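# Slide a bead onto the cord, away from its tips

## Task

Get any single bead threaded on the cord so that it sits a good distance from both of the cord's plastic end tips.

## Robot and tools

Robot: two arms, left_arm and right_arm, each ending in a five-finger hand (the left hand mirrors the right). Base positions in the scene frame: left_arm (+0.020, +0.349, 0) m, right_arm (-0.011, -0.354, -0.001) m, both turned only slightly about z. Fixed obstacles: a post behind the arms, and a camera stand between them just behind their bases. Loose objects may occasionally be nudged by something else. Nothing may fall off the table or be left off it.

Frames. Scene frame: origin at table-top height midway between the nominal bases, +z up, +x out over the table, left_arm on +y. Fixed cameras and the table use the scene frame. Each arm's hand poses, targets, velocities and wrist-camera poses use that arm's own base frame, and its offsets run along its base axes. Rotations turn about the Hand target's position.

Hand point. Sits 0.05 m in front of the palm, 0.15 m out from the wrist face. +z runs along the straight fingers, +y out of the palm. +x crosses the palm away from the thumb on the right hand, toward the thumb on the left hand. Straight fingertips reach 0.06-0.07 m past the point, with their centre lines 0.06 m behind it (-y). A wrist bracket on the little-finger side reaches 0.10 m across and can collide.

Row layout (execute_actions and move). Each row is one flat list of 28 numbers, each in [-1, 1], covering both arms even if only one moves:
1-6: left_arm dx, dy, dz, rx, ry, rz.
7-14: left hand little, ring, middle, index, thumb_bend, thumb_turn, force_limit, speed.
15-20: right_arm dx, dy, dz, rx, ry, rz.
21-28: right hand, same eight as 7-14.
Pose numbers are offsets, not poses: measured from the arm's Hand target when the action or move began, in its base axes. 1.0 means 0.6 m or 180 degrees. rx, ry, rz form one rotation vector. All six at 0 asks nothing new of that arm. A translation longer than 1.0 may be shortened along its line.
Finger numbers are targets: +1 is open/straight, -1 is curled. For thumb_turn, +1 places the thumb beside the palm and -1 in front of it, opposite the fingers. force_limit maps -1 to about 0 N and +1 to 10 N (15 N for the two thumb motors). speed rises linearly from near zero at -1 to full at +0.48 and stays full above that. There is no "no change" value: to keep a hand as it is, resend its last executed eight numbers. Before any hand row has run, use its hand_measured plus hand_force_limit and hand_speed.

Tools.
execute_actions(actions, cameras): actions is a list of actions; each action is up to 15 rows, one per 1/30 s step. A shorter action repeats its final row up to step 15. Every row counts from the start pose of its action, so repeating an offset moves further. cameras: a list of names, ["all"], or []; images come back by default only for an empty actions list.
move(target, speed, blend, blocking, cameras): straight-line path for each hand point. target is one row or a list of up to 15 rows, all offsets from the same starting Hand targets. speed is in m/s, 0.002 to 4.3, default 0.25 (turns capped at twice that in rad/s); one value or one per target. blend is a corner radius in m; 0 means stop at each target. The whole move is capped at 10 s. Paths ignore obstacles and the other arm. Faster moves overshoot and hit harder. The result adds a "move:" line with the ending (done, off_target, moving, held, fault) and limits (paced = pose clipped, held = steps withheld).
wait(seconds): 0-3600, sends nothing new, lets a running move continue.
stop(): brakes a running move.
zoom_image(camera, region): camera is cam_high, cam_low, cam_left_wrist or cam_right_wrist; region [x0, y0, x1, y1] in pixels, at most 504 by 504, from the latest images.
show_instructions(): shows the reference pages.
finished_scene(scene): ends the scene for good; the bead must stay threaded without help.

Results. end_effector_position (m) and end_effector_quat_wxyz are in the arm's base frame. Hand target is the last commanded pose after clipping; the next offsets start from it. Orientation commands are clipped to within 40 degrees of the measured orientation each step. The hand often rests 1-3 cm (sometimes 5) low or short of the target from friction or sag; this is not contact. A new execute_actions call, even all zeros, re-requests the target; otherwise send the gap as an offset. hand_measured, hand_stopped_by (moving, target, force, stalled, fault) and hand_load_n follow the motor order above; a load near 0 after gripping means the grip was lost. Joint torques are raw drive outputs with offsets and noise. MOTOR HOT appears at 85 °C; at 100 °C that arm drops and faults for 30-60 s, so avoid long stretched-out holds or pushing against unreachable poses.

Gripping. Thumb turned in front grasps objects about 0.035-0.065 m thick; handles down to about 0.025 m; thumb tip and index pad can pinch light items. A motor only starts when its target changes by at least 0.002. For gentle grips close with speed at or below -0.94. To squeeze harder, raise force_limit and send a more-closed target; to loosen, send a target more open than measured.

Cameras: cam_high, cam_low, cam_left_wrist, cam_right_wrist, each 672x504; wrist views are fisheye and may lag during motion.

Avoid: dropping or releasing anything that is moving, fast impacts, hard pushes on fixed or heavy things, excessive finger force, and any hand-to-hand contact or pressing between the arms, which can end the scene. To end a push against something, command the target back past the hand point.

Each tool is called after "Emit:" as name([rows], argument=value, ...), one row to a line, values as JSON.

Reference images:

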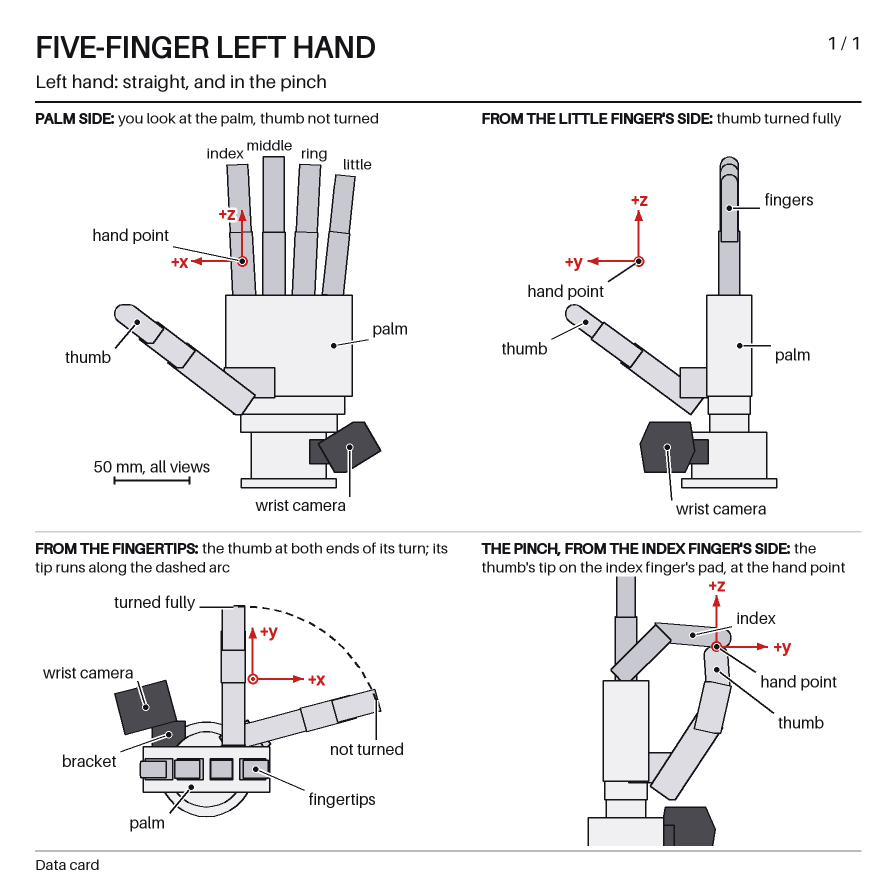

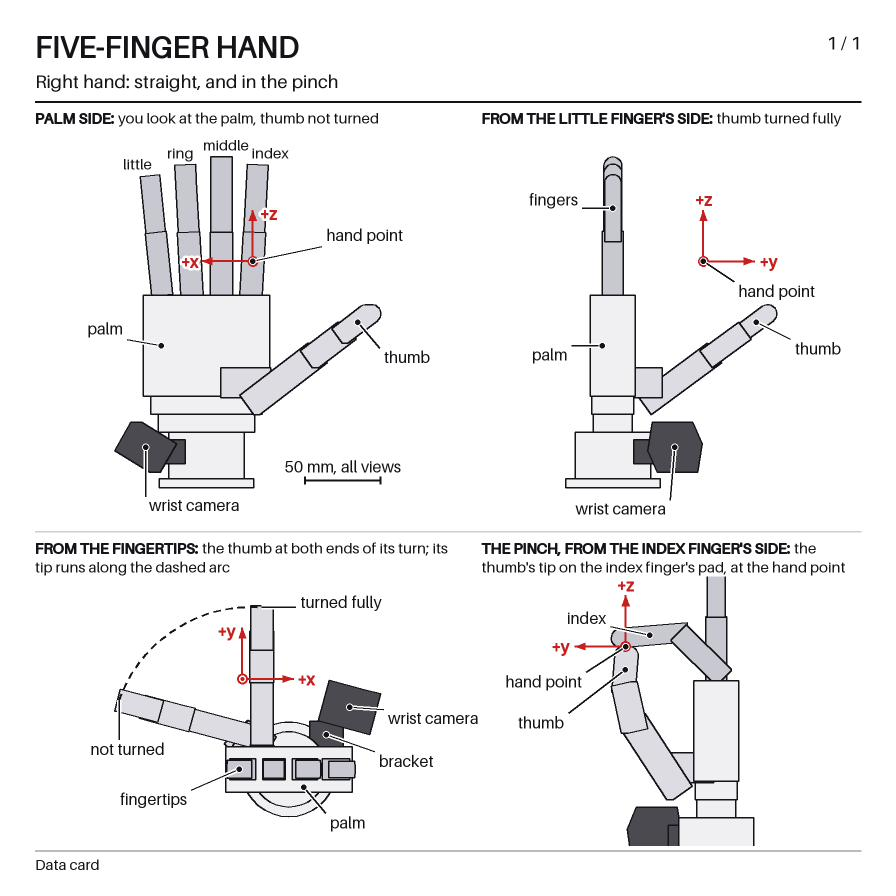

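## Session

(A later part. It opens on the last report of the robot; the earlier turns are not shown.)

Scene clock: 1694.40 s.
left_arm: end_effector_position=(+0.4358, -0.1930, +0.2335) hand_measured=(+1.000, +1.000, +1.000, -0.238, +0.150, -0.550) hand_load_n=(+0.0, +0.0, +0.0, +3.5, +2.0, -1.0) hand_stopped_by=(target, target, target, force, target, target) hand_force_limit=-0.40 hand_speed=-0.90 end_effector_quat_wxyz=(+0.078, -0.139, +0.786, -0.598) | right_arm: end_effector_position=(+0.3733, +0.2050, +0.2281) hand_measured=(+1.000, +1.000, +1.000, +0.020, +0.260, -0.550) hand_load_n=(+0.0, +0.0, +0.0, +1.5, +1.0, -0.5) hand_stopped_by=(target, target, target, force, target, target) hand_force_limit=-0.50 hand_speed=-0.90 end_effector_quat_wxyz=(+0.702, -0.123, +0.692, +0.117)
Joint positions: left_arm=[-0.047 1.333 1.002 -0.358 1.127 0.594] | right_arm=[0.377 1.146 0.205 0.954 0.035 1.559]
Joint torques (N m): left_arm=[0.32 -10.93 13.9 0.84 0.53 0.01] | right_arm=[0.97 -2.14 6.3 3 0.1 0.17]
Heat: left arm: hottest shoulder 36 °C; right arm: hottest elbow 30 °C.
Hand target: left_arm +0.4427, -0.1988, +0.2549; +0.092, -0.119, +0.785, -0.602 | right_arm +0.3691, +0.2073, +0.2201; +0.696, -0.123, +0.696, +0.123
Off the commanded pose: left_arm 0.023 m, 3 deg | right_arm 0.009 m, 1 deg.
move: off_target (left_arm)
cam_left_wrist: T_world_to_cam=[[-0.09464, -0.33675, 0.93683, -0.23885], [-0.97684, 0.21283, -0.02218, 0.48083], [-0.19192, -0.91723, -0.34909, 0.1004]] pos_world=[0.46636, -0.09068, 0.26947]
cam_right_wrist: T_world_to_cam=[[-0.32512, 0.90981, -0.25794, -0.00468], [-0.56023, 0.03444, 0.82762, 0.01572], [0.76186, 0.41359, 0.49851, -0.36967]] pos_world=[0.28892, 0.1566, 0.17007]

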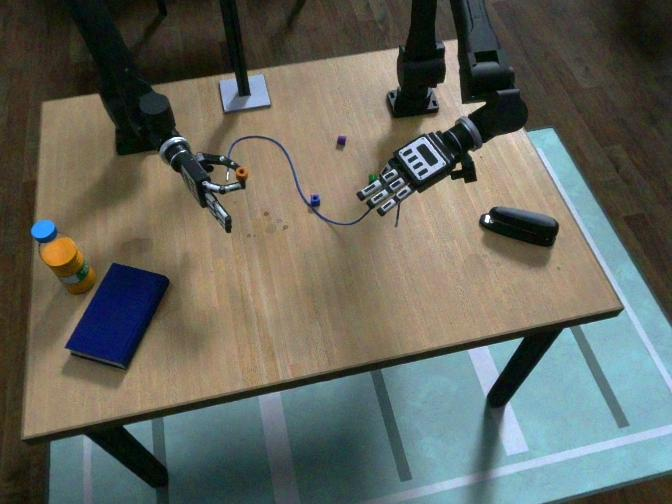

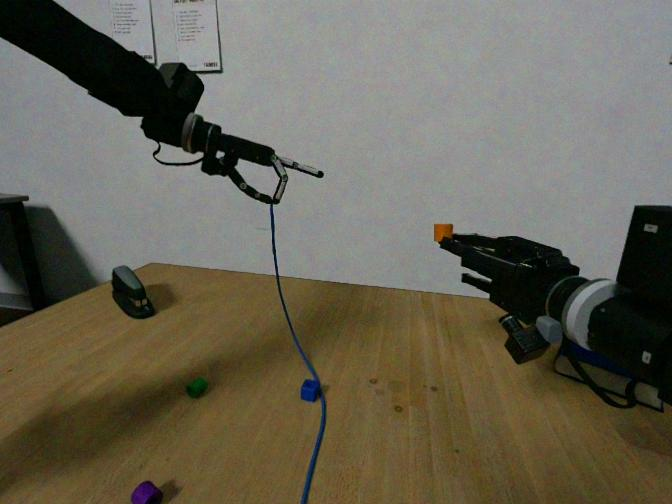

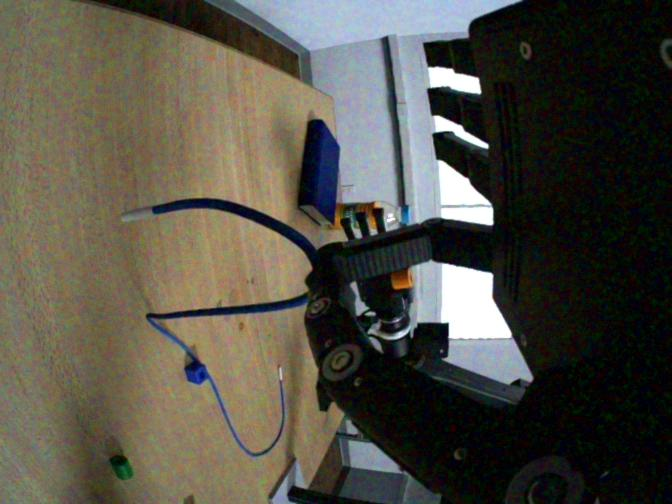

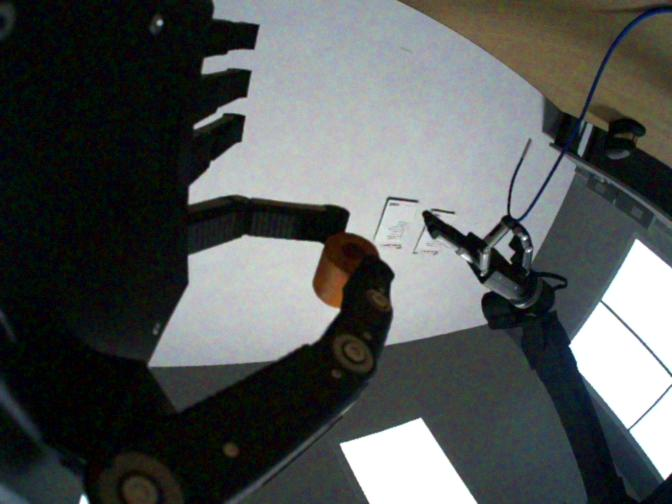

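Emit:
move([
  [-0.1188, -0.2088, 0.1417, 0, 0, 0, 1, 1, 1, -0.35, 0.15, -0.55, -0.4, -0.9, 0.0993, 0.1455, -0.0768, 0, 0, 0.25, 1, 1, 1, -0.1, 0.26, -0.55, -0.5, -0.9],
], speed=0.1, cameras=["all"])

Emit:
zoom_image(camera="cam_low", region=[280, 50, 480, 290])

Emit:
zoom_image(camera="cam_high", region=[200, 80, 400, 280])

Scene clock: 1744.60 s.
left_arm: end_effector_position=(+0.3694, -0.3162, +0.3099) hand_measured=(+1.000, +1.000, +1.000, -0.238, +0.150, -0.550) hand_load_n=(+0.0, +0.0, +0.0, +3.5, +2.5, -0.5) hand_stopped_by=(target, target, target, force, target, target) hand_force_limit=-0.40 hand_speed=-0.90 end_effector_quat_wxyz=(+0.077, -0.136, +0.793, -0.588) | right_arm: end_effector_position=(+0.4157, +0.2954, +0.1763) hand_measured=(+1.000, +1.000, +1.000, +0.020, +0.260, -0.550) hand_load_n=(+0.0, +0.0, +0.0, +1.5, +1.0, -0.5) hand_stopped_by=(target, target, target, force, target, target) hand_force_limit=-0.50 hand_speed=-0.90 end_effector_quat_wxyz=(+0.598, -0.385, +0.593, +0.378)
Joint positions: left_arm=[-0.392 1.166 1.036 -0.322 0.826 0.304] | right_arm=[0.237 1.76 0.641 1.121 -0.903 1.56]
Joint torques (N m): left_arm=[0.32 -9.23 15.04 1.66 0.27 -0.17] | right_arm=[-0.79 -10.4 8.29 1.59 -0.16 0.15]
Motor temperatures (°C): left_arm=[23 36 40 22 25 25] | right_arm=[24 23 30 25 24 27]
Heat: left arm: hottest elbow 40 °C; right arm: hottest elbow 30 °C.
Hand target: left_arm +0.3716, -0.3241, +0.3399; +0.093, -0.119, +0.785, -0.602 | right_arm +0.4286, +0.2946, +0.1741; +0.596, -0.380, +0.596, +0.380
Off the commanded pose: left_arm 0.031 m, 3 deg | right_arm 0.013 m, 1 deg.
move: off_target (left_arm, right_arm)
cam_left_wrist: T_world_to_cam=[[-0.09692, -0.35905, 0.92827, -0.36174], [-0.97544, 0.21964, -0.01689, 0.44388], [-0.19782, -0.90711, -0.37151, 0.01369]] pos_world=[0.40063, -0.21496, 0.34838]
cam_right_wrist: T_world_to_cam=[[-0.87918, 0.39959, -0.25958, 0.29493], [-0.41323, -0.36815, 0.83289, 0.13612], [0.23725, 0.83952, 0.48879, -0.31952]] pos_world=[0.39135, 0.20051, 0.11937]

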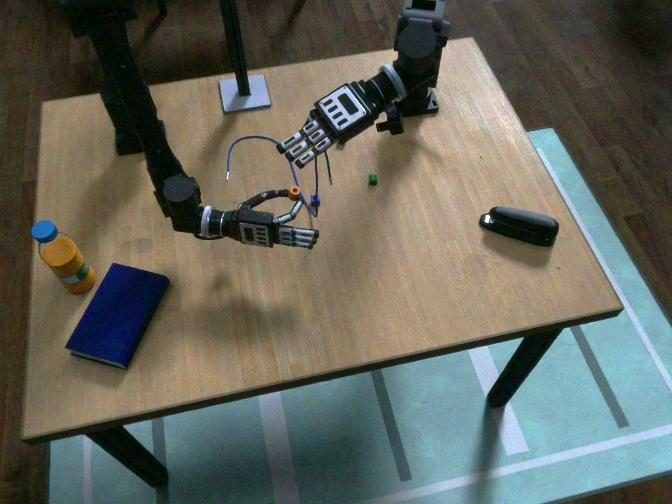

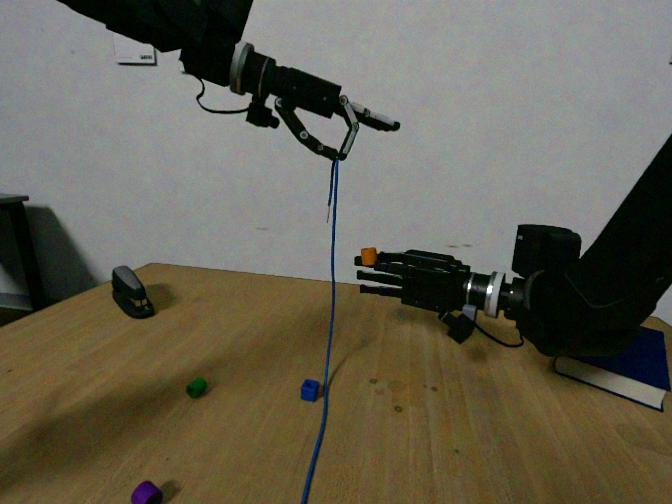

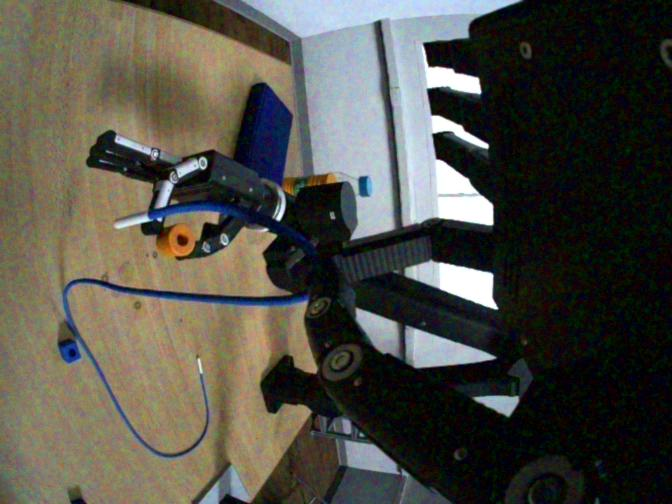

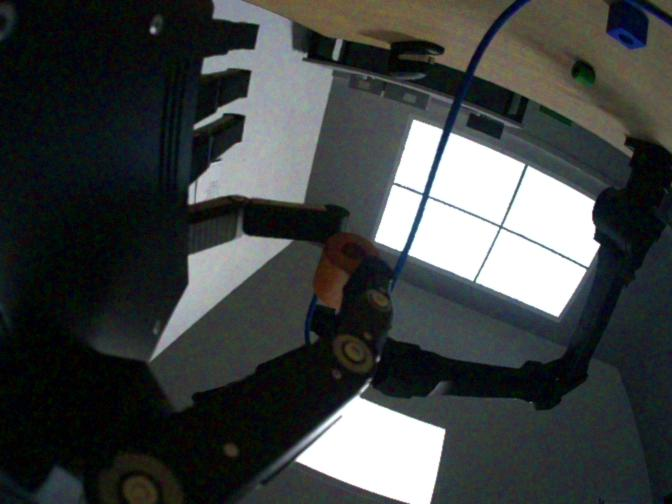

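Scaled by 2.100 from the camera's image (finer frame: 960x720).

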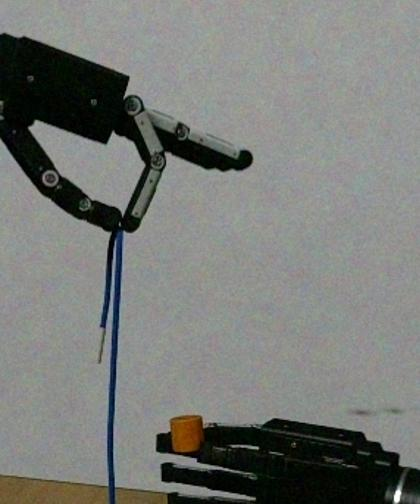

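Scaled by 2.520 from the camera's image (finer frame: 960x720).

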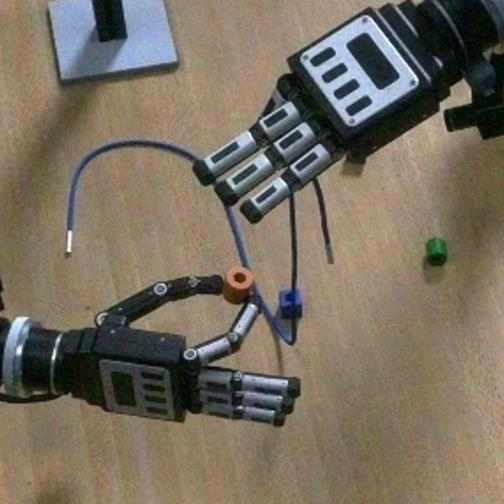

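Emit:
move([
  [0, 0, 0, 0, 0, 0, 1, 1, 1, -0.35, 0.15, -0.55, -0.4, -0.9, 0.0407, 0.1107, 0.0167, 0, 0, 0, 1, 1, 1, -0.1, 0.26, -0.55, -0.5, -0.9],
], speed=0.06, cameras=["all"])

Emit:
zoom_image(camera="cam_low", region=[290, 190, 390, 290])

Emit:
zoom_image(camera="cam_high", region=[270, 130, 370, 230])

Emit:
zoom_image(camera="cam_right_wrist", region=[230, 150, 430, 350])

Emit:
zoom_image(camera="cam_left_wrist", region=[80, 130, 330, 330])

Scene clock: 1797.80 s.
left_arm: end_effector_position=(+0.3694, -0.3162, +0.3099) hand_measured=(+1.000, +1.000, +1.000, -0.238, +0.150, -0.550) hand_load_n=(+0.0, +0.0, +0.0, +3.5, +2.0, -0.5) hand_stopped_by=(target, target, target, force, target, target) hand_force_limit=-0.40 hand_speed=-0.90 end_effector_quat_wxyz=(+0.077, -0.136, +0.793, -0.588) | right_arm: end_effector_position=(+0.4436, +0.3531, +0.1871) hand_measured=(+1.000, +1.000, +1.000, +0.020, +0.260, -0.550) hand_load_n=(+0.0, +0.0, +0.5, +2.0, +1.0, -0.5) hand_stopped_by=(target, target, target, force, target, target) hand_force_limit=-0.50 hand_speed=-0.90 end_effector_quat_wxyz=(+0.600, -0.382, +0.594, +0.375)
Joint positions: left_arm=[-0.392 1.166 1.036 -0.322 0.826 0.303] | right_arm=[0.351 1.795 0.762 1.035 -0.778 1.56]
Joint torques (N m): left_arm=[-0.21 -9.23 15.04 1.68 0.25 -0.14] | right_arm=[0.67 -11.75 9.44 1.7 0.06 0.15]
Heat: left arm: hottest elbow 42 °C; right arm: hottest elbow 32 °C.
Hand target: left_arm +0.3716, -0.3241, +0.3399; +0.093, -0.119, +0.785, -0.602 | right_arm +0.4530, +0.3610, +0.1840; +0.596, -0.380, +0.596, +0.380
Off the commanded pose: left_arm 0.031 m, 3 deg | right_arm 0.013 m, 1 deg.
move: off_target (right_arm)
cam_left_wrist: T_world_to_cam=[[-0.09659, -0.35903, 0.92832, -0.36179], [-0.97545, 0.21961, -0.01656, 0.44377], [-0.19792, -0.90712, -0.37142, 0.01366]] pos_world=[0.40063, -0.21496, 0.34828]
cam_right_wrist: T_world_to_cam=[[-0.87494, 0.40873, -0.25964, 0.29393], [-0.41723, -0.36423, 0.83262, 0.16035], [0.24576, 0.83683, 0.48921, -0.38279]] pos_world=[0.41815, 0.2586, 0.13007]

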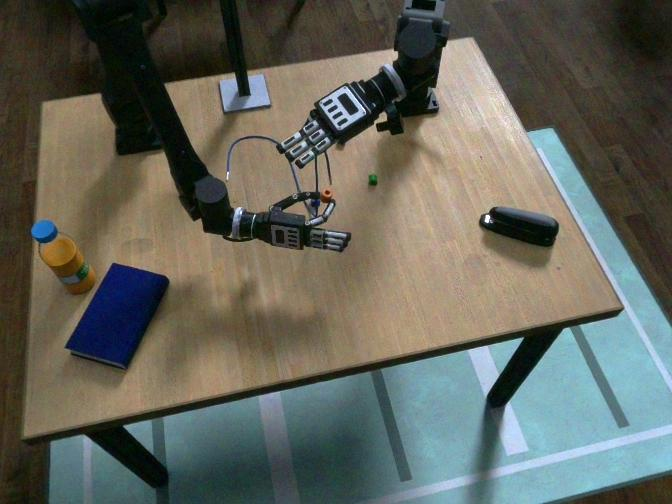

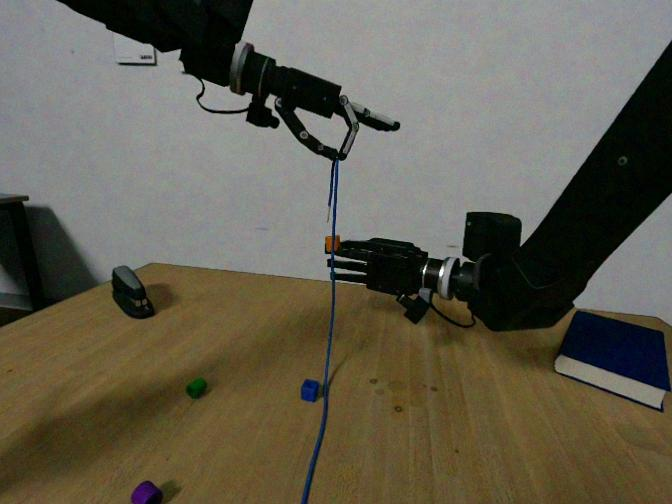

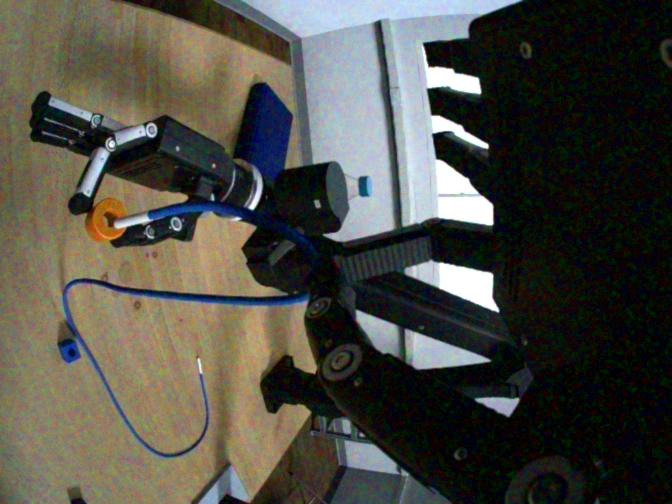

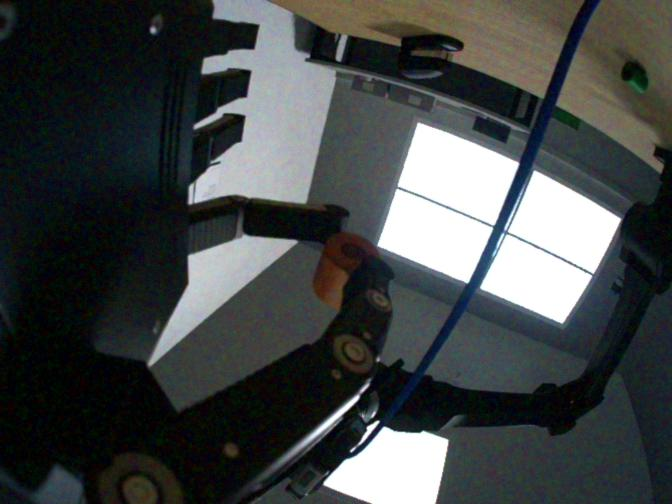

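Scaled by 5.040 from the camera's image (finer frame: 960x720).

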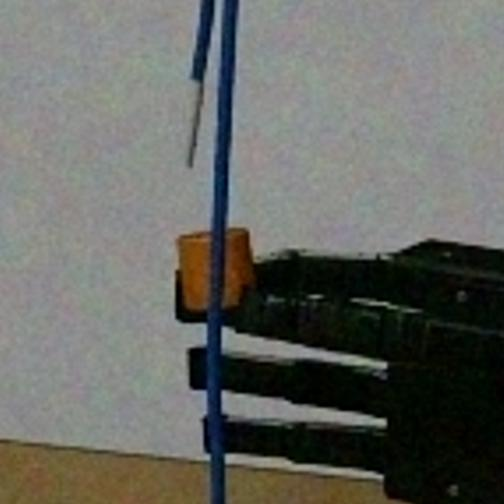

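Scaled by 5.040 from the camera's image (finer frame: 960x720).

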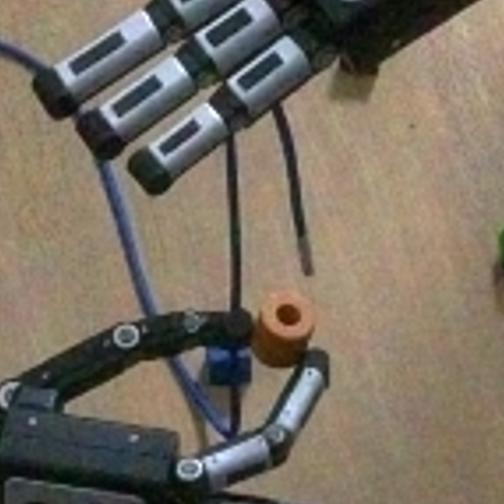

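Scaled by 2.520 from the camera's image (finer frame: 960x720).

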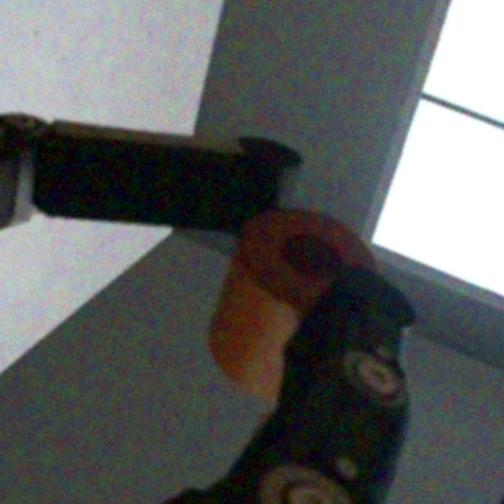

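Scaled by 2.016 from the camera's image (finer frame: 960x720).

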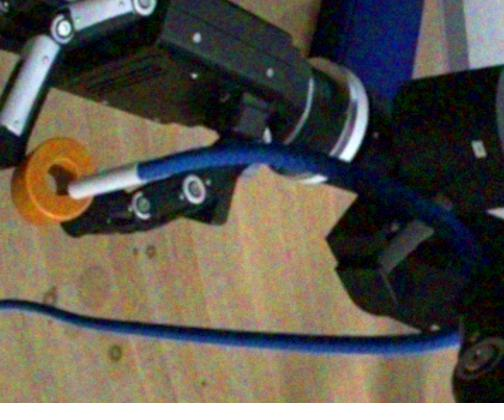

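Emit:
move([
  [0, 0, 0, 0, 0, 0, 1, 1, 1, -0.35, 0.15, -0.55, -0.4, -0.9, -0.005, 0.0167, 0.0167, 0, 0, 0, 1, 1, 1, -0.1, 0.26, -0.55, -0.5, -0.9],
], speed=0.04, cameras=[])

Scene clock: 1834.67 s.
left_arm: end_effector_position=(+0.3694, -0.3162, +0.3099) hand_measured=(+1.000, +1.000, +1.000, -0.238, +0.150, -0.550) hand_load_n=(+0.0, +0.0, +0.0, +3.5, +2.0, -0.5) hand_stopped_by=(target, target, target, force, target, target) hand_force_limit=-0.40 hand_speed=-0.90 end_effector_quat_wxyz=(+0.077, -0.136, +0.793, -0.588) | right_arm: end_effector_position=(+0.4420, +0.3631, +0.1833) hand_measured=(+1.000, +1.000, +1.000, +0.020, +0.260, -0.550) hand_load_n=(+0.0, +0.5, +0.0, +1.5, +1.0, -0.5) hand_stopped_by=(target, target, target, force, target, target) hand_force_limit=-0.50 hand_speed=-0.90 end_effector_quat_wxyz=(+0.591, -0.380, +0.603, +0.377)
Joint positions: left_arm=[-0.392 1.166 1.036 -0.322 0.826 0.303] | right_arm=[0.374 1.795 0.766 1.005 -0.755 1.56]
Joint torques (N m): left_arm=[0.15 -9.52 14.99 1.68 0.26 -0.14] | right_arm=[0.56 -13.98 9.52 1.66 0.05 0.16]
Heat: left arm: hottest elbow 43 °C; right arm: hottest elbow 33 °C.
Hand target: left_arm +0.3716, -0.3241, +0.3399; +0.093, -0.119, +0.785, -0.602 | right_arm +0.4501, +0.3710, +0.1941; +0.596, -0.380, +0.596, +0.380
Off the commanded pose: left_arm 0.031 m, 3 deg | right_arm 0.016 m, 1 deg.
move: off_target (right_arm)

Emit:
move([
  [0, 0, 0, 0, 0, 0, 1, 1, 1, -0.35, 0.15, -0.55, -0.4, -0.9, 0.0, -0.005, 0.0233, 0, 0, 0, 1, 1, 1, -0.1, 0.26, -0.55, -0.5, -0.9],
], speed=0.04, cameras=["all"])

Emit:
zoom_image(camera="cam_low", region=[290, 190, 390, 290])

Emit:
zoom_image(camera="cam_high", region=[290, 150, 370, 230])

Emit:
zoom_image(camera="cam_left_wrist", region=[60, 160, 200, 300])

Scene clock: 1843.97 s.
left_arm: end_effector_position=(+0.3694, -0.3162, +0.3099) hand_measured=(+1.000, +1.000, +1.000, -0.238, +0.150, -0.550) hand_load_n=(+0.0, +0.0, +0.0, +3.5, +2.0, -0.5) hand_stopped_by=(target, target, target, force, target, target) hand_force_limit=-0.40 hand_speed=-0.90 end_effector_quat_wxyz=(+0.077, -0.136, +0.793, -0.588) | right_arm: end_effector_position=(+0.4414, +0.3630, +0.1902) hand_measured=(+1.000, +1.000, +1.000, +0.020, +0.260, -0.550) hand_load_n=(+0.0, +0.0, +0.0, +2.0, +1.0, -0.5) hand_stopped_by=(target, target, target, force, target, target) hand_force_limit=-0.50 hand_speed=-0.90 end_effector_quat_wxyz=(+0.587, -0.379, +0.608, +0.378)
Joint positions: left_arm=[-0.392 1.166 1.036 -0.322 0.826 0.303] | right_arm=[0.374 1.769 0.766 0.966 -0.756 1.56]
Joint torques (N m): left_arm=[0.32 -9.23 15.08 1.65 0.25 -0.14] | right_arm=[0.26 -14.8 9.83 1.69 -0.16 0.15]
Heat: left arm: hottest elbow 44 °C; right arm: hottest elbow 33 °C.
Hand target: left_arm +0.3716, -0.3241, +0.3399; +0.093, -0.119, +0.785, -0.602 | right_arm +0.4501, +0.3680, +0.2082; +0.596, -0.380, +0.596, +0.380
Off the commanded pose: left_arm 0.031 m, 3 deg | right_arm 0.021 m, 2 deg.
move: off_target (right_arm)
cam_left_wrist: T_world_to_cam=[[-0.09659, -0.35903, 0.92832, -0.36179], [-0.97545, 0.21961, -0.01656, 0.44377], [-0.19792, -0.90712, -0.37142, 0.01366]] pos_world=[0.40063, -0.21496, 0.34828]
cam_right_wrist: T_world_to_cam=[[-0.88394, 0.40535, -0.23312, 0.28907], [-0.38638, -0.35238, 0.85237, 0.13875], [0.26336, 0.84352, 0.4681, -0.39821]] pos_world=[0.414, 0.26761, 0.13552]

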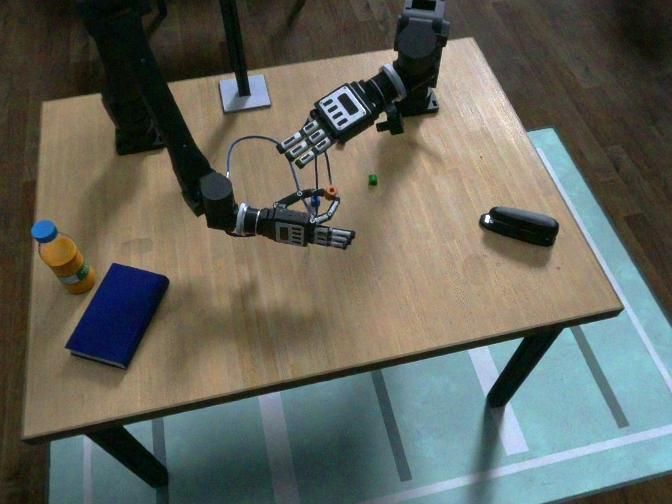

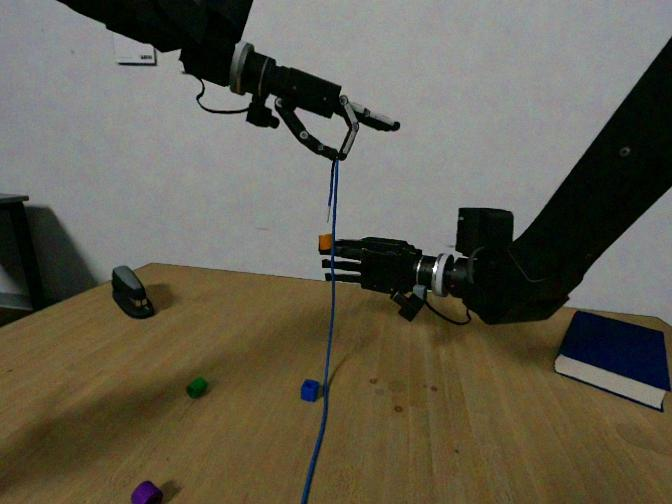

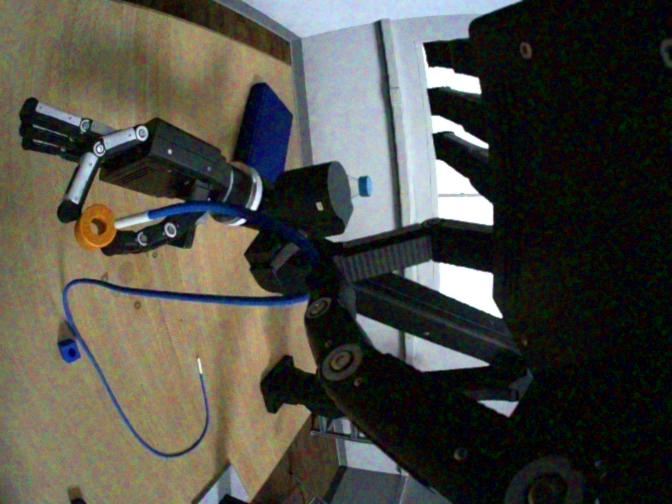

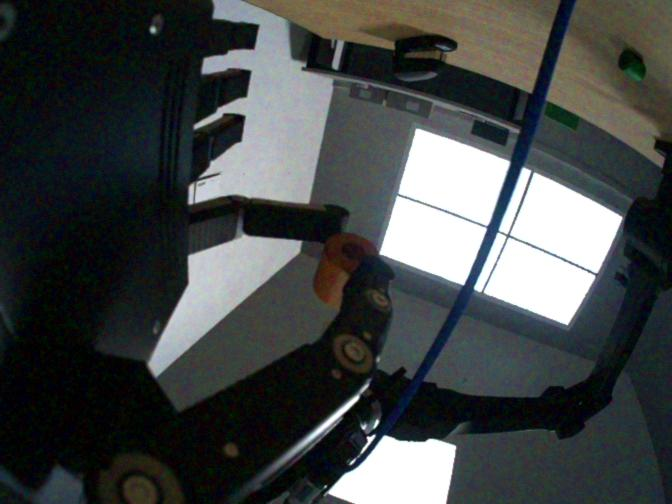

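Scaled by 5.040 from the camera's image (finer frame: 960x720).

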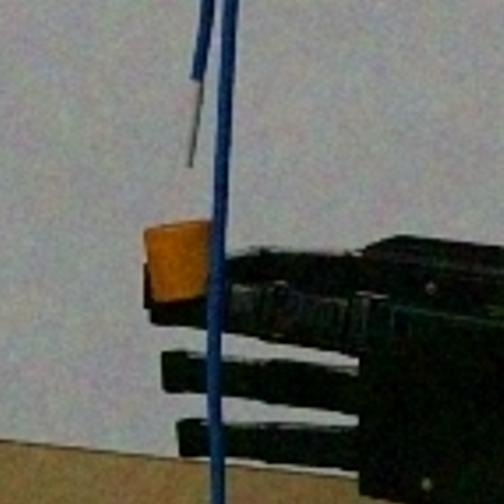

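Scaled by 6.300 from the camera's image (finer frame: 960x720).

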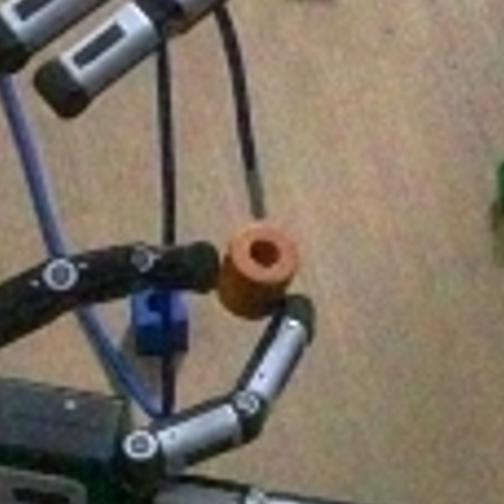

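Scaled by 3.600 from the camera's image (finer frame: 960x720).

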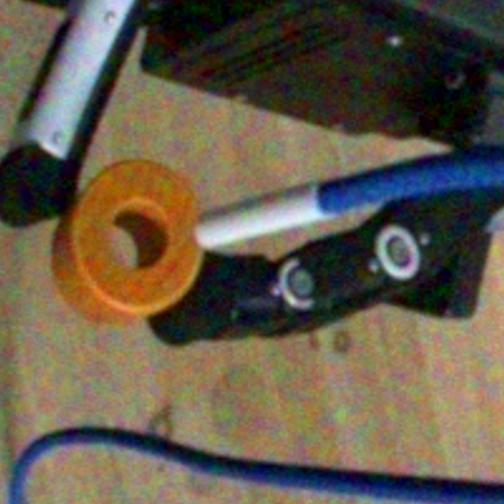

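Emit:
move([
  [0, 0, 0, 0, 0, 0, 1, 1, 1, -0.35, 0.15, -0.55, -0.4, -0.9, 0.0, -0.0233, 0.0, 0, 0, 0, 1, 1, 1, -0.1, 0.26, -0.55, -0.5, -0.9],
], speed=0.04, cameras=[])

Scene clock: 1865.80 s.
left_arm: end_effector_position=(+0.3694, -0.3162, +0.3099) hand_measured=(+1.000, +1.000, +1.000, -0.238, +0.150, -0.550) hand_load_n=(+0.0, +0.0, +0.0, +3.5, +2.0, -0.5) hand_stopped_by=(target, target, target, force, target, target) hand_force_limit=-0.40 hand_speed=-0.90 end_effector_quat_wxyz=(+0.077, -0.136, +0.793, -0.588) | right_arm: end_effector_position=(+0.4419, +0.3557, +0.1924) hand_measured=(+1.000, +1.000, +1.000, +0.020, +0.260, -0.550) hand_load_n=(+0.0, +0.0, +0.0, +2.0, +1.0, -0.5) hand_stopped_by=(target, target, target, force, target, target) hand_force_limit=-0.50 hand_speed=-0.90 end_effector_quat_wxyz=(+0.586, -0.382, +0.604, +0.381)
Joint positions: left_arm=[-0.392 1.166 1.036 -0.322 0.826 0.303] | right_arm=[0.356 1.765 0.766 0.966 -0.784 1.56]
Joint torques (N m): left_arm=[0.32 -9.35 15.05 1.66 0.27 -0.14] | right_arm=[-0.85 -15.15 8.65 1.89 -0.16 0.15]
Heat: left arm: hottest elbow 44 °C; right arm: hottest elbow 32 °C.
Hand target: left_arm +0.3716, -0.3241, +0.3399; +0.093, -0.119, +0.785, -0.602 | right_arm +0.4501, +0.3541, +0.2081; +0.596, -0.380, +0.596, +0.380
Off the commanded pose: left_arm 0.031 m, 3 deg | right_arm 0.018 m, 2 deg.
move: off_target (right_arm)

Emit:
move([
  [0, 0, 0, 0, 0, 0, 1, 1, 1, -0.35, 0.15, -0.55, -0.4, -0.9, 0.0, 0.0245, 0.0, 0, 0, 0, 1, 1, 1, -0.1, 0.26, -0.55, -0.5, -0.9],
], speed=0.04, cameras=[])

Scene clock: 1870.80 s.
left_arm: end_effector_position=(+0.3694, -0.3162, +0.3099) hand_measured=(+1.000, +1.000, +1.000, -0.238, +0.150, -0.550) hand_load_n=(+0.0, +0.0, +0.0, +3.5, +2.0, -0.5) hand_stopped_by=(target, target, target, force, target, target) hand_force_limit=-0.40 hand_speed=-0.90 end_effector_quat_wxyz=(+0.077, -0.136, +0.793, -0.588) | right_arm: end_effector_position=(+0.4422, +0.3606, +0.1922) hand_measured=(+1.000, +1.000, +1.000, +0.020, +0.260, -0.550) hand_load_n=(+0.0, +0.0, +0.0, +2.0, +1.0, -0.5) hand_stopped_by=(target, target, target, force, target, target) hand_force_limit=-0.50 hand_speed=-0.90 end_effector_quat_wxyz=(+0.588, -0.379, +0.607, +0.377)
Joint positions: left_arm=[-0.392 1.166 1.036 -0.322 0.826 0.303] | right_arm=[0.368 1.765 0.766 0.966 -0.76 1.56]
Joint torques (N m): left_arm=[0.09 -9.17 15.04 1.68 0.26 -0.12] | right_arm=[0.67 -14.33 9.95 1.68 0.04 0.16]
Heat: left arm: hottest elbow 44 °C; right arm: hottest elbow 32 °C.
Hand target: left_arm +0.3716, -0.3241, +0.3399; +0.093, -0.119, +0.785, -0.602 | right_arm +0.4501, +0.3687, +0.2081; +0.596, -0.380, +0.596, +0.380
Off the commanded pose: left_arm 0.031 m, 3 deg | right_arm 0.019 m, 2 deg.
move: off_target (right_arm)

Emit:
move([
  [0, 0, 0, 0, 0, 0, 1, 1, 1, -0.35, 0.15, -0.55, -0.4, -0.9, 0.0, 0.0, 0.02, 0, 0, 0, 1, 1, 1, -0.1, 0.26, -0.55, -0.5, -0.9],
], speed=0.03, cameras=["all"])

Emit:
zoom_image(camera="cam_low", region=[300, 200, 360, 260])

Emit:
zoom_image(camera="cam_high", region=[300, 160, 360, 220])

Emit:
zoom_image(camera="cam_left_wrist", region=[60, 160, 200, 300])

Scene clock: 1877.40 s.
left_arm: end_effector_position=(+0.3694, -0.3162, +0.3099) hand_measured=(+1.000, +1.000, +1.000, -0.238, +0.150, -0.550) hand_load_n=(+0.0, +0.0, +0.0, +3.5, +2.0, -1.0) hand_stopped_by=(target, target, target, force, target, target) hand_force_limit=-0.40 hand_speed=-0.90 end_effector_quat_wxyz=(+0.077, -0.136, +0.793, -0.588) | right_arm: end_effector_position=(+0.4429, +0.3609, +0.2013) hand_measured=(+1.000, +1.000, +1.000, +0.020, +0.260, -0.550) hand_load_n=(+0.0, +0.0, +0.0, +1.5, +1.0, -0.5) hand_stopped_by=(target, target, target, force, target, target) hand_force_limit=-0.50 hand_speed=-0.90 end_effector_quat_wxyz=(+0.586, -0.379, +0.608, +0.378)
Joint positions: left_arm=[-0.392 1.166 1.036 -0.322 0.826 0.303] | right_arm=[0.368 1.74 0.772 0.93 -0.76 1.561]
Joint torques (N m): left_arm=[0.15 -9.23 15.02 1.72 0.26 -0.13] | right_arm=[0.79 -14.62 10.14 1.68 0.03 0.15]
Heat: left arm: hottest elbow 44 °C; right arm: hottest elbow 32 °C.
Hand target: left_arm +0.3716, -0.3241, +0.3399; +0.093, -0.119, +0.785, -0.602 | right_arm +0.4501, +0.3686, +0.2201; +0.596, -0.380, +0.596, +0.380
Off the commanded pose: left_arm 0.031 m, 3 deg | right_arm 0.022 m, 2 deg.
move: off_target (right_arm)
cam_left_wrist: T_world_to_cam=[[-0.09659, -0.35903, 0.92832, -0.36179], [-0.97545, 0.21961, -0.01656, 0.44377], [-0.19792, -0.90712, -0.37142, 0.01366]] pos_world=[0.40063, -0.21496, 0.34828]
cam_right_wrist: T_world_to_cam=[[-0.88399, 0.40595, -0.23186, 0.29339], [-0.38539, -0.35206, 0.85295, 0.12854], [0.26462, 0.84336, 0.46767, -0.40251]] pos_world=[0.41541, 0.26561, 0.14662]

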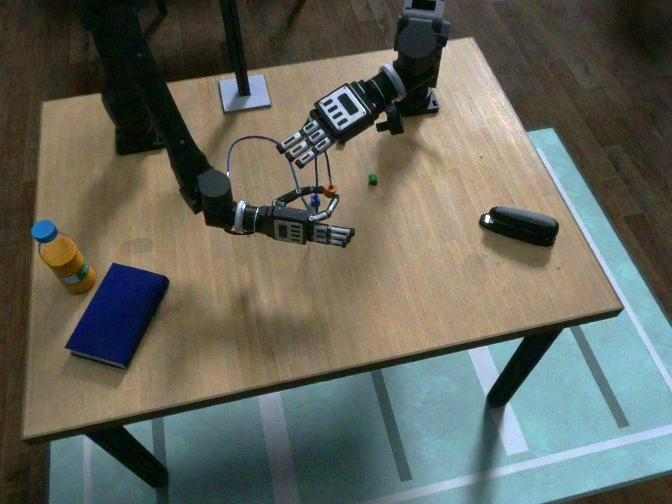

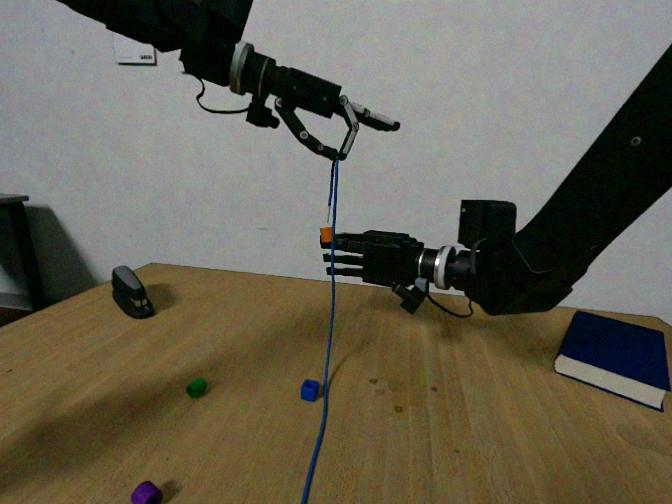

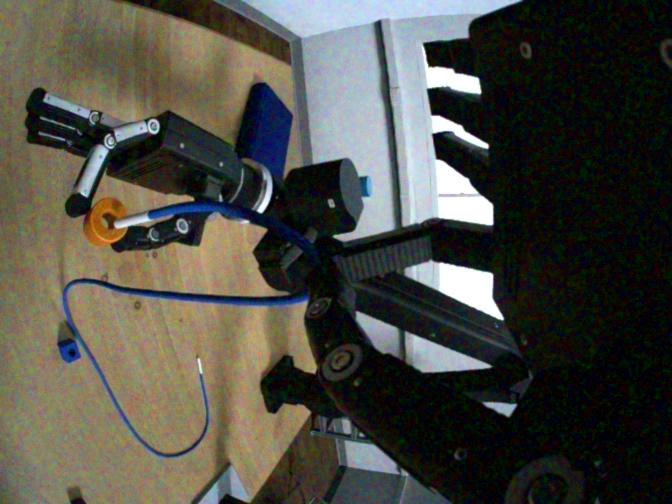

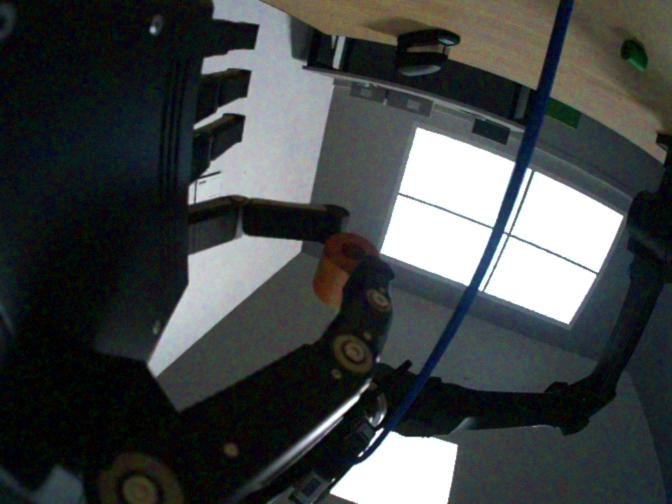

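Scaled by 8.400 from the camera's image (finer frame: 960x720).

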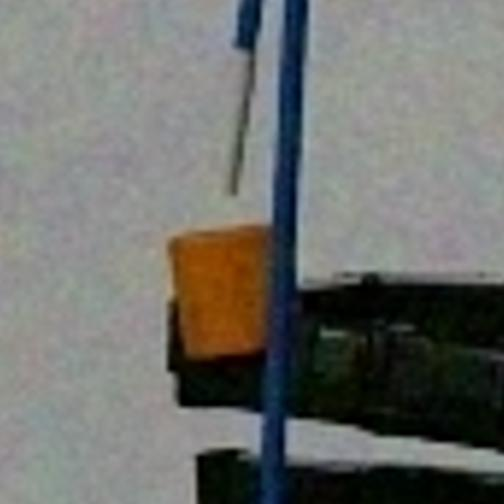

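Scaled by 8.400 from the camera's image (finer frame: 960x720).

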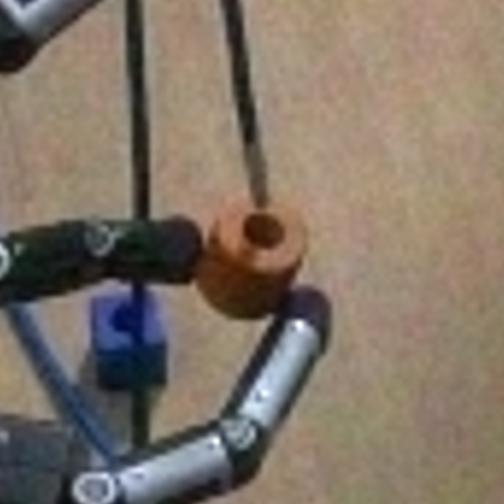

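Scaled by 3.600 from the camera's image (finer frame: 960x720).

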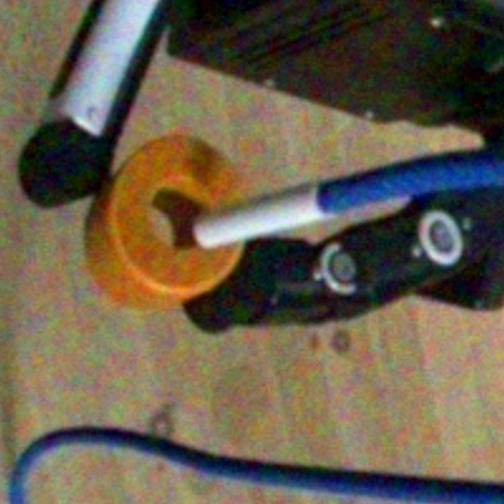

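Emit:
zoom_image(camera="cam_left_wrist", region=[80, 190, 140, 250])

Scaled by 8.400 from the camera's image (finer frame: 960x720).

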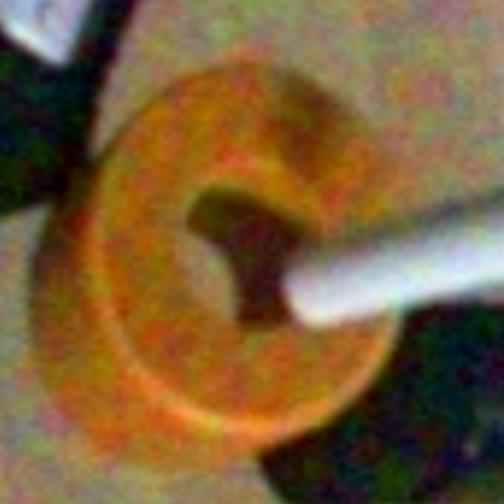

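Emit:
move([
  [0, 0, 0, 0, 0, 0, 1, 1, 1, -0.35, 0.15, -0.55, -0.4, -0.9, -0.0083, 0.0, 0.0, 0, 0, 0, 1, 1, 1, -0.1, 0.26, -0.55, -0.5, -0.9],
], speed=0.03, cameras=[])

Scene clock: 1895.13 s.
left_arm: end_effector_position=(+0.3694, -0.3162, +0.3099) hand_measured=(+1.000, +1.000, +1.000, -0.238, +0.150, -0.550) hand_load_n=(+0.0, +0.0, +0.0, +3.5, +2.0, -0.5) hand_stopped_by=(target, target, target, force, target, target) hand_force_limit=-0.40 hand_speed=-0.90 end_effector_quat_wxyz=(+0.077, -0.136, +0.793, -0.588) | right_arm: end_effector_position=(+0.4426, +0.3617, +0.2038) hand_measured=(+1.000, +1.000, +1.000, +0.020, +0.260, -0.550) hand_load_n=(+0.0, +0.0, +0.0, +1.5, +1.0, -0.5) hand_stopped_by=(target, target, target, force, target, target) hand_force_limit=-0.50 hand_speed=-0.90 end_effector_quat_wxyz=(+0.588, -0.378, +0.607, +0.377)
Joint positions: left_arm=[-0.392 1.166 1.036 -0.322 0.826 0.303] | right_arm=[0.371 1.735 0.772 0.93 -0.756 1.561]
Joint torques (N m): left_arm=[0.26 -9.11 15.1 1.68 0.26 -0.14] | right_arm=[0.85 -15.09 9.03 1.87 0.06 0.16]
Heat: left arm: hottest elbow 44 °C; right arm: hottest elbow 32 °C.
Hand target: left_arm +0.3716, -0.3241, +0.3399; +0.093, -0.119, +0.785, -0.602 | right_arm +0.4451, +0.3687, +0.2202; +0.596, -0.380, +0.596, +0.380
Off the commanded pose: left_arm 0.031 m, 3 deg | right_arm 0.018 m, 2 deg.
move: off_target (right_arm)

Emit:
move([
  [0, 0, 0, 0, 0, 0, 1, 1, 1, -0.35, 0.15, -0.55, -0.4, -0.9, -0.0083, 0.0, -0.0083, 0, 0, 0, 1, 1, 1, -0.1, 0.26, -0.55, -0.5, -0.9],
], speed=0.03, cameras=[])

Scene clock: 1899.87 s.
left_arm: end_effector_position=(+0.3694, -0.3162, +0.3099) hand_measured=(+1.000, +1.000, +1.000, -0.238, +0.150, -0.550) hand_load_n=(+0.0, +0.0, +0.0, +3.5, +2.0, -1.0) hand_stopped_by=(target, target, target, force, target, target) hand_force_limit=-0.40 hand_speed=-0.90 end_effector_quat_wxyz=(+0.077, -0.136, +0.793, -0.588) | right_arm: end_effector_position=(+0.4418, +0.3636, +0.2039) hand_measured=(+1.000, +1.000, +1.000, +0.020, +0.260, -0.550) hand_load_n=(+0.0, +0.0, +0.0, +2.0, +1.0, -0.5) hand_stopped_by=(target, target, target, force, target, target) hand_force_limit=-0.50 hand_speed=-0.90 end_effector_quat_wxyz=(+0.588, -0.379, +0.607, +0.377)
Joint positions: left_arm=[-0.392 1.166 1.036 -0.322 0.826 0.303] | right_arm=[0.375 1.735 0.772 0.931 -0.752 1.561]
Joint torques (N m): left_arm=[0.15 -9.17 15.08 1.69 0.26 -0.14] | right_arm=[0.79 -14.56 7.77 2.7 0.05 0.15]
Motor temperatures (°C): left_arm=[23 35 45 22 25 24] | right_arm=[24 26 32 25 24 27]
Heat: left arm: hottest elbow 45 °C; right arm: hottest elbow 32 °C.
Hand target: left_arm +0.3716, -0.3241, +0.3399; +0.093, -0.119, +0.785, -0.602 | right_arm +0.4402, +0.3686, +0.2152; +0.596, -0.380, +0.596, +0.380
Off the commanded pose: left_arm 0.031 m, 3 deg | right_arm 0.013 m, 2 deg.
move: off_target (right_arm)

Emit:
move([
  [0, 0, 0, 0, 0, 0, 1, 1, 1, -0.35, 0.15, -0.55, -0.4, -0.9, -0.0033, -0.0158, 0, 0, 0, 0, 1, 1, 1, -0.1, 0.26, -0.55, -0.5, -0.9],
], speed=0.03, cameras=[])

Scene clock: 1909.23 s.
left_arm: end_effector_position=(+0.3694, -0.3162, +0.3099) hand_measured=(+1.000, +1.000, +1.000, -0.238, +0.150, -0.550) hand_load_n=(+0.0, +0.0, +0.0, +3.5, +2.0, -1.0) hand_stopped_by=(target, target, target, force, target, target) hand_force_limit=-0.40 hand_speed=-0.90 end_effector_quat_wxyz=(+0.077, -0.136, +0.793, -0.588) | right_arm: end_effector_position=(+0.4390, +0.3637, +0.2072) hand_measured=(+1.000, +1.000, +1.000, +0.020, +0.260, -0.550) hand_load_n=(+0.0, +0.0, +0.0, +1.5, +1.0, -0.5) hand_stopped_by=(target, target, target, force, target, target) hand_force_limit=-0.50 hand_speed=-0.90 end_effector_quat_wxyz=(+0.590, -0.383, +0.601, +0.380)
Joint positions: left_arm=[-0.392 1.166 1.036 -0.322 0.826 0.303] | right_arm=[0.375 1.73 0.772 0.936 -0.764 1.561]
Joint torques (N m): left_arm=[-0.03 -9.41 15.04 1.66 0.26 -0.14] | right_arm=[-0.79 -15.09 6.48 2.66 -0.16 0.15]
Heat: left arm: hottest elbow 45 °C; right arm: hottest elbow 32 °C.
Hand target: left_arm +0.3716, -0.3241, +0.3399; +0.093, -0.119, +0.785, -0.602 | right_arm +0.4382, +0.3592, +0.2151; +0.596, -0.380, +0.596, +0.380
Off the commanded pose: left_arm 0.031 m, 3 deg | right_arm 0.009 m, 1 deg.
move: done


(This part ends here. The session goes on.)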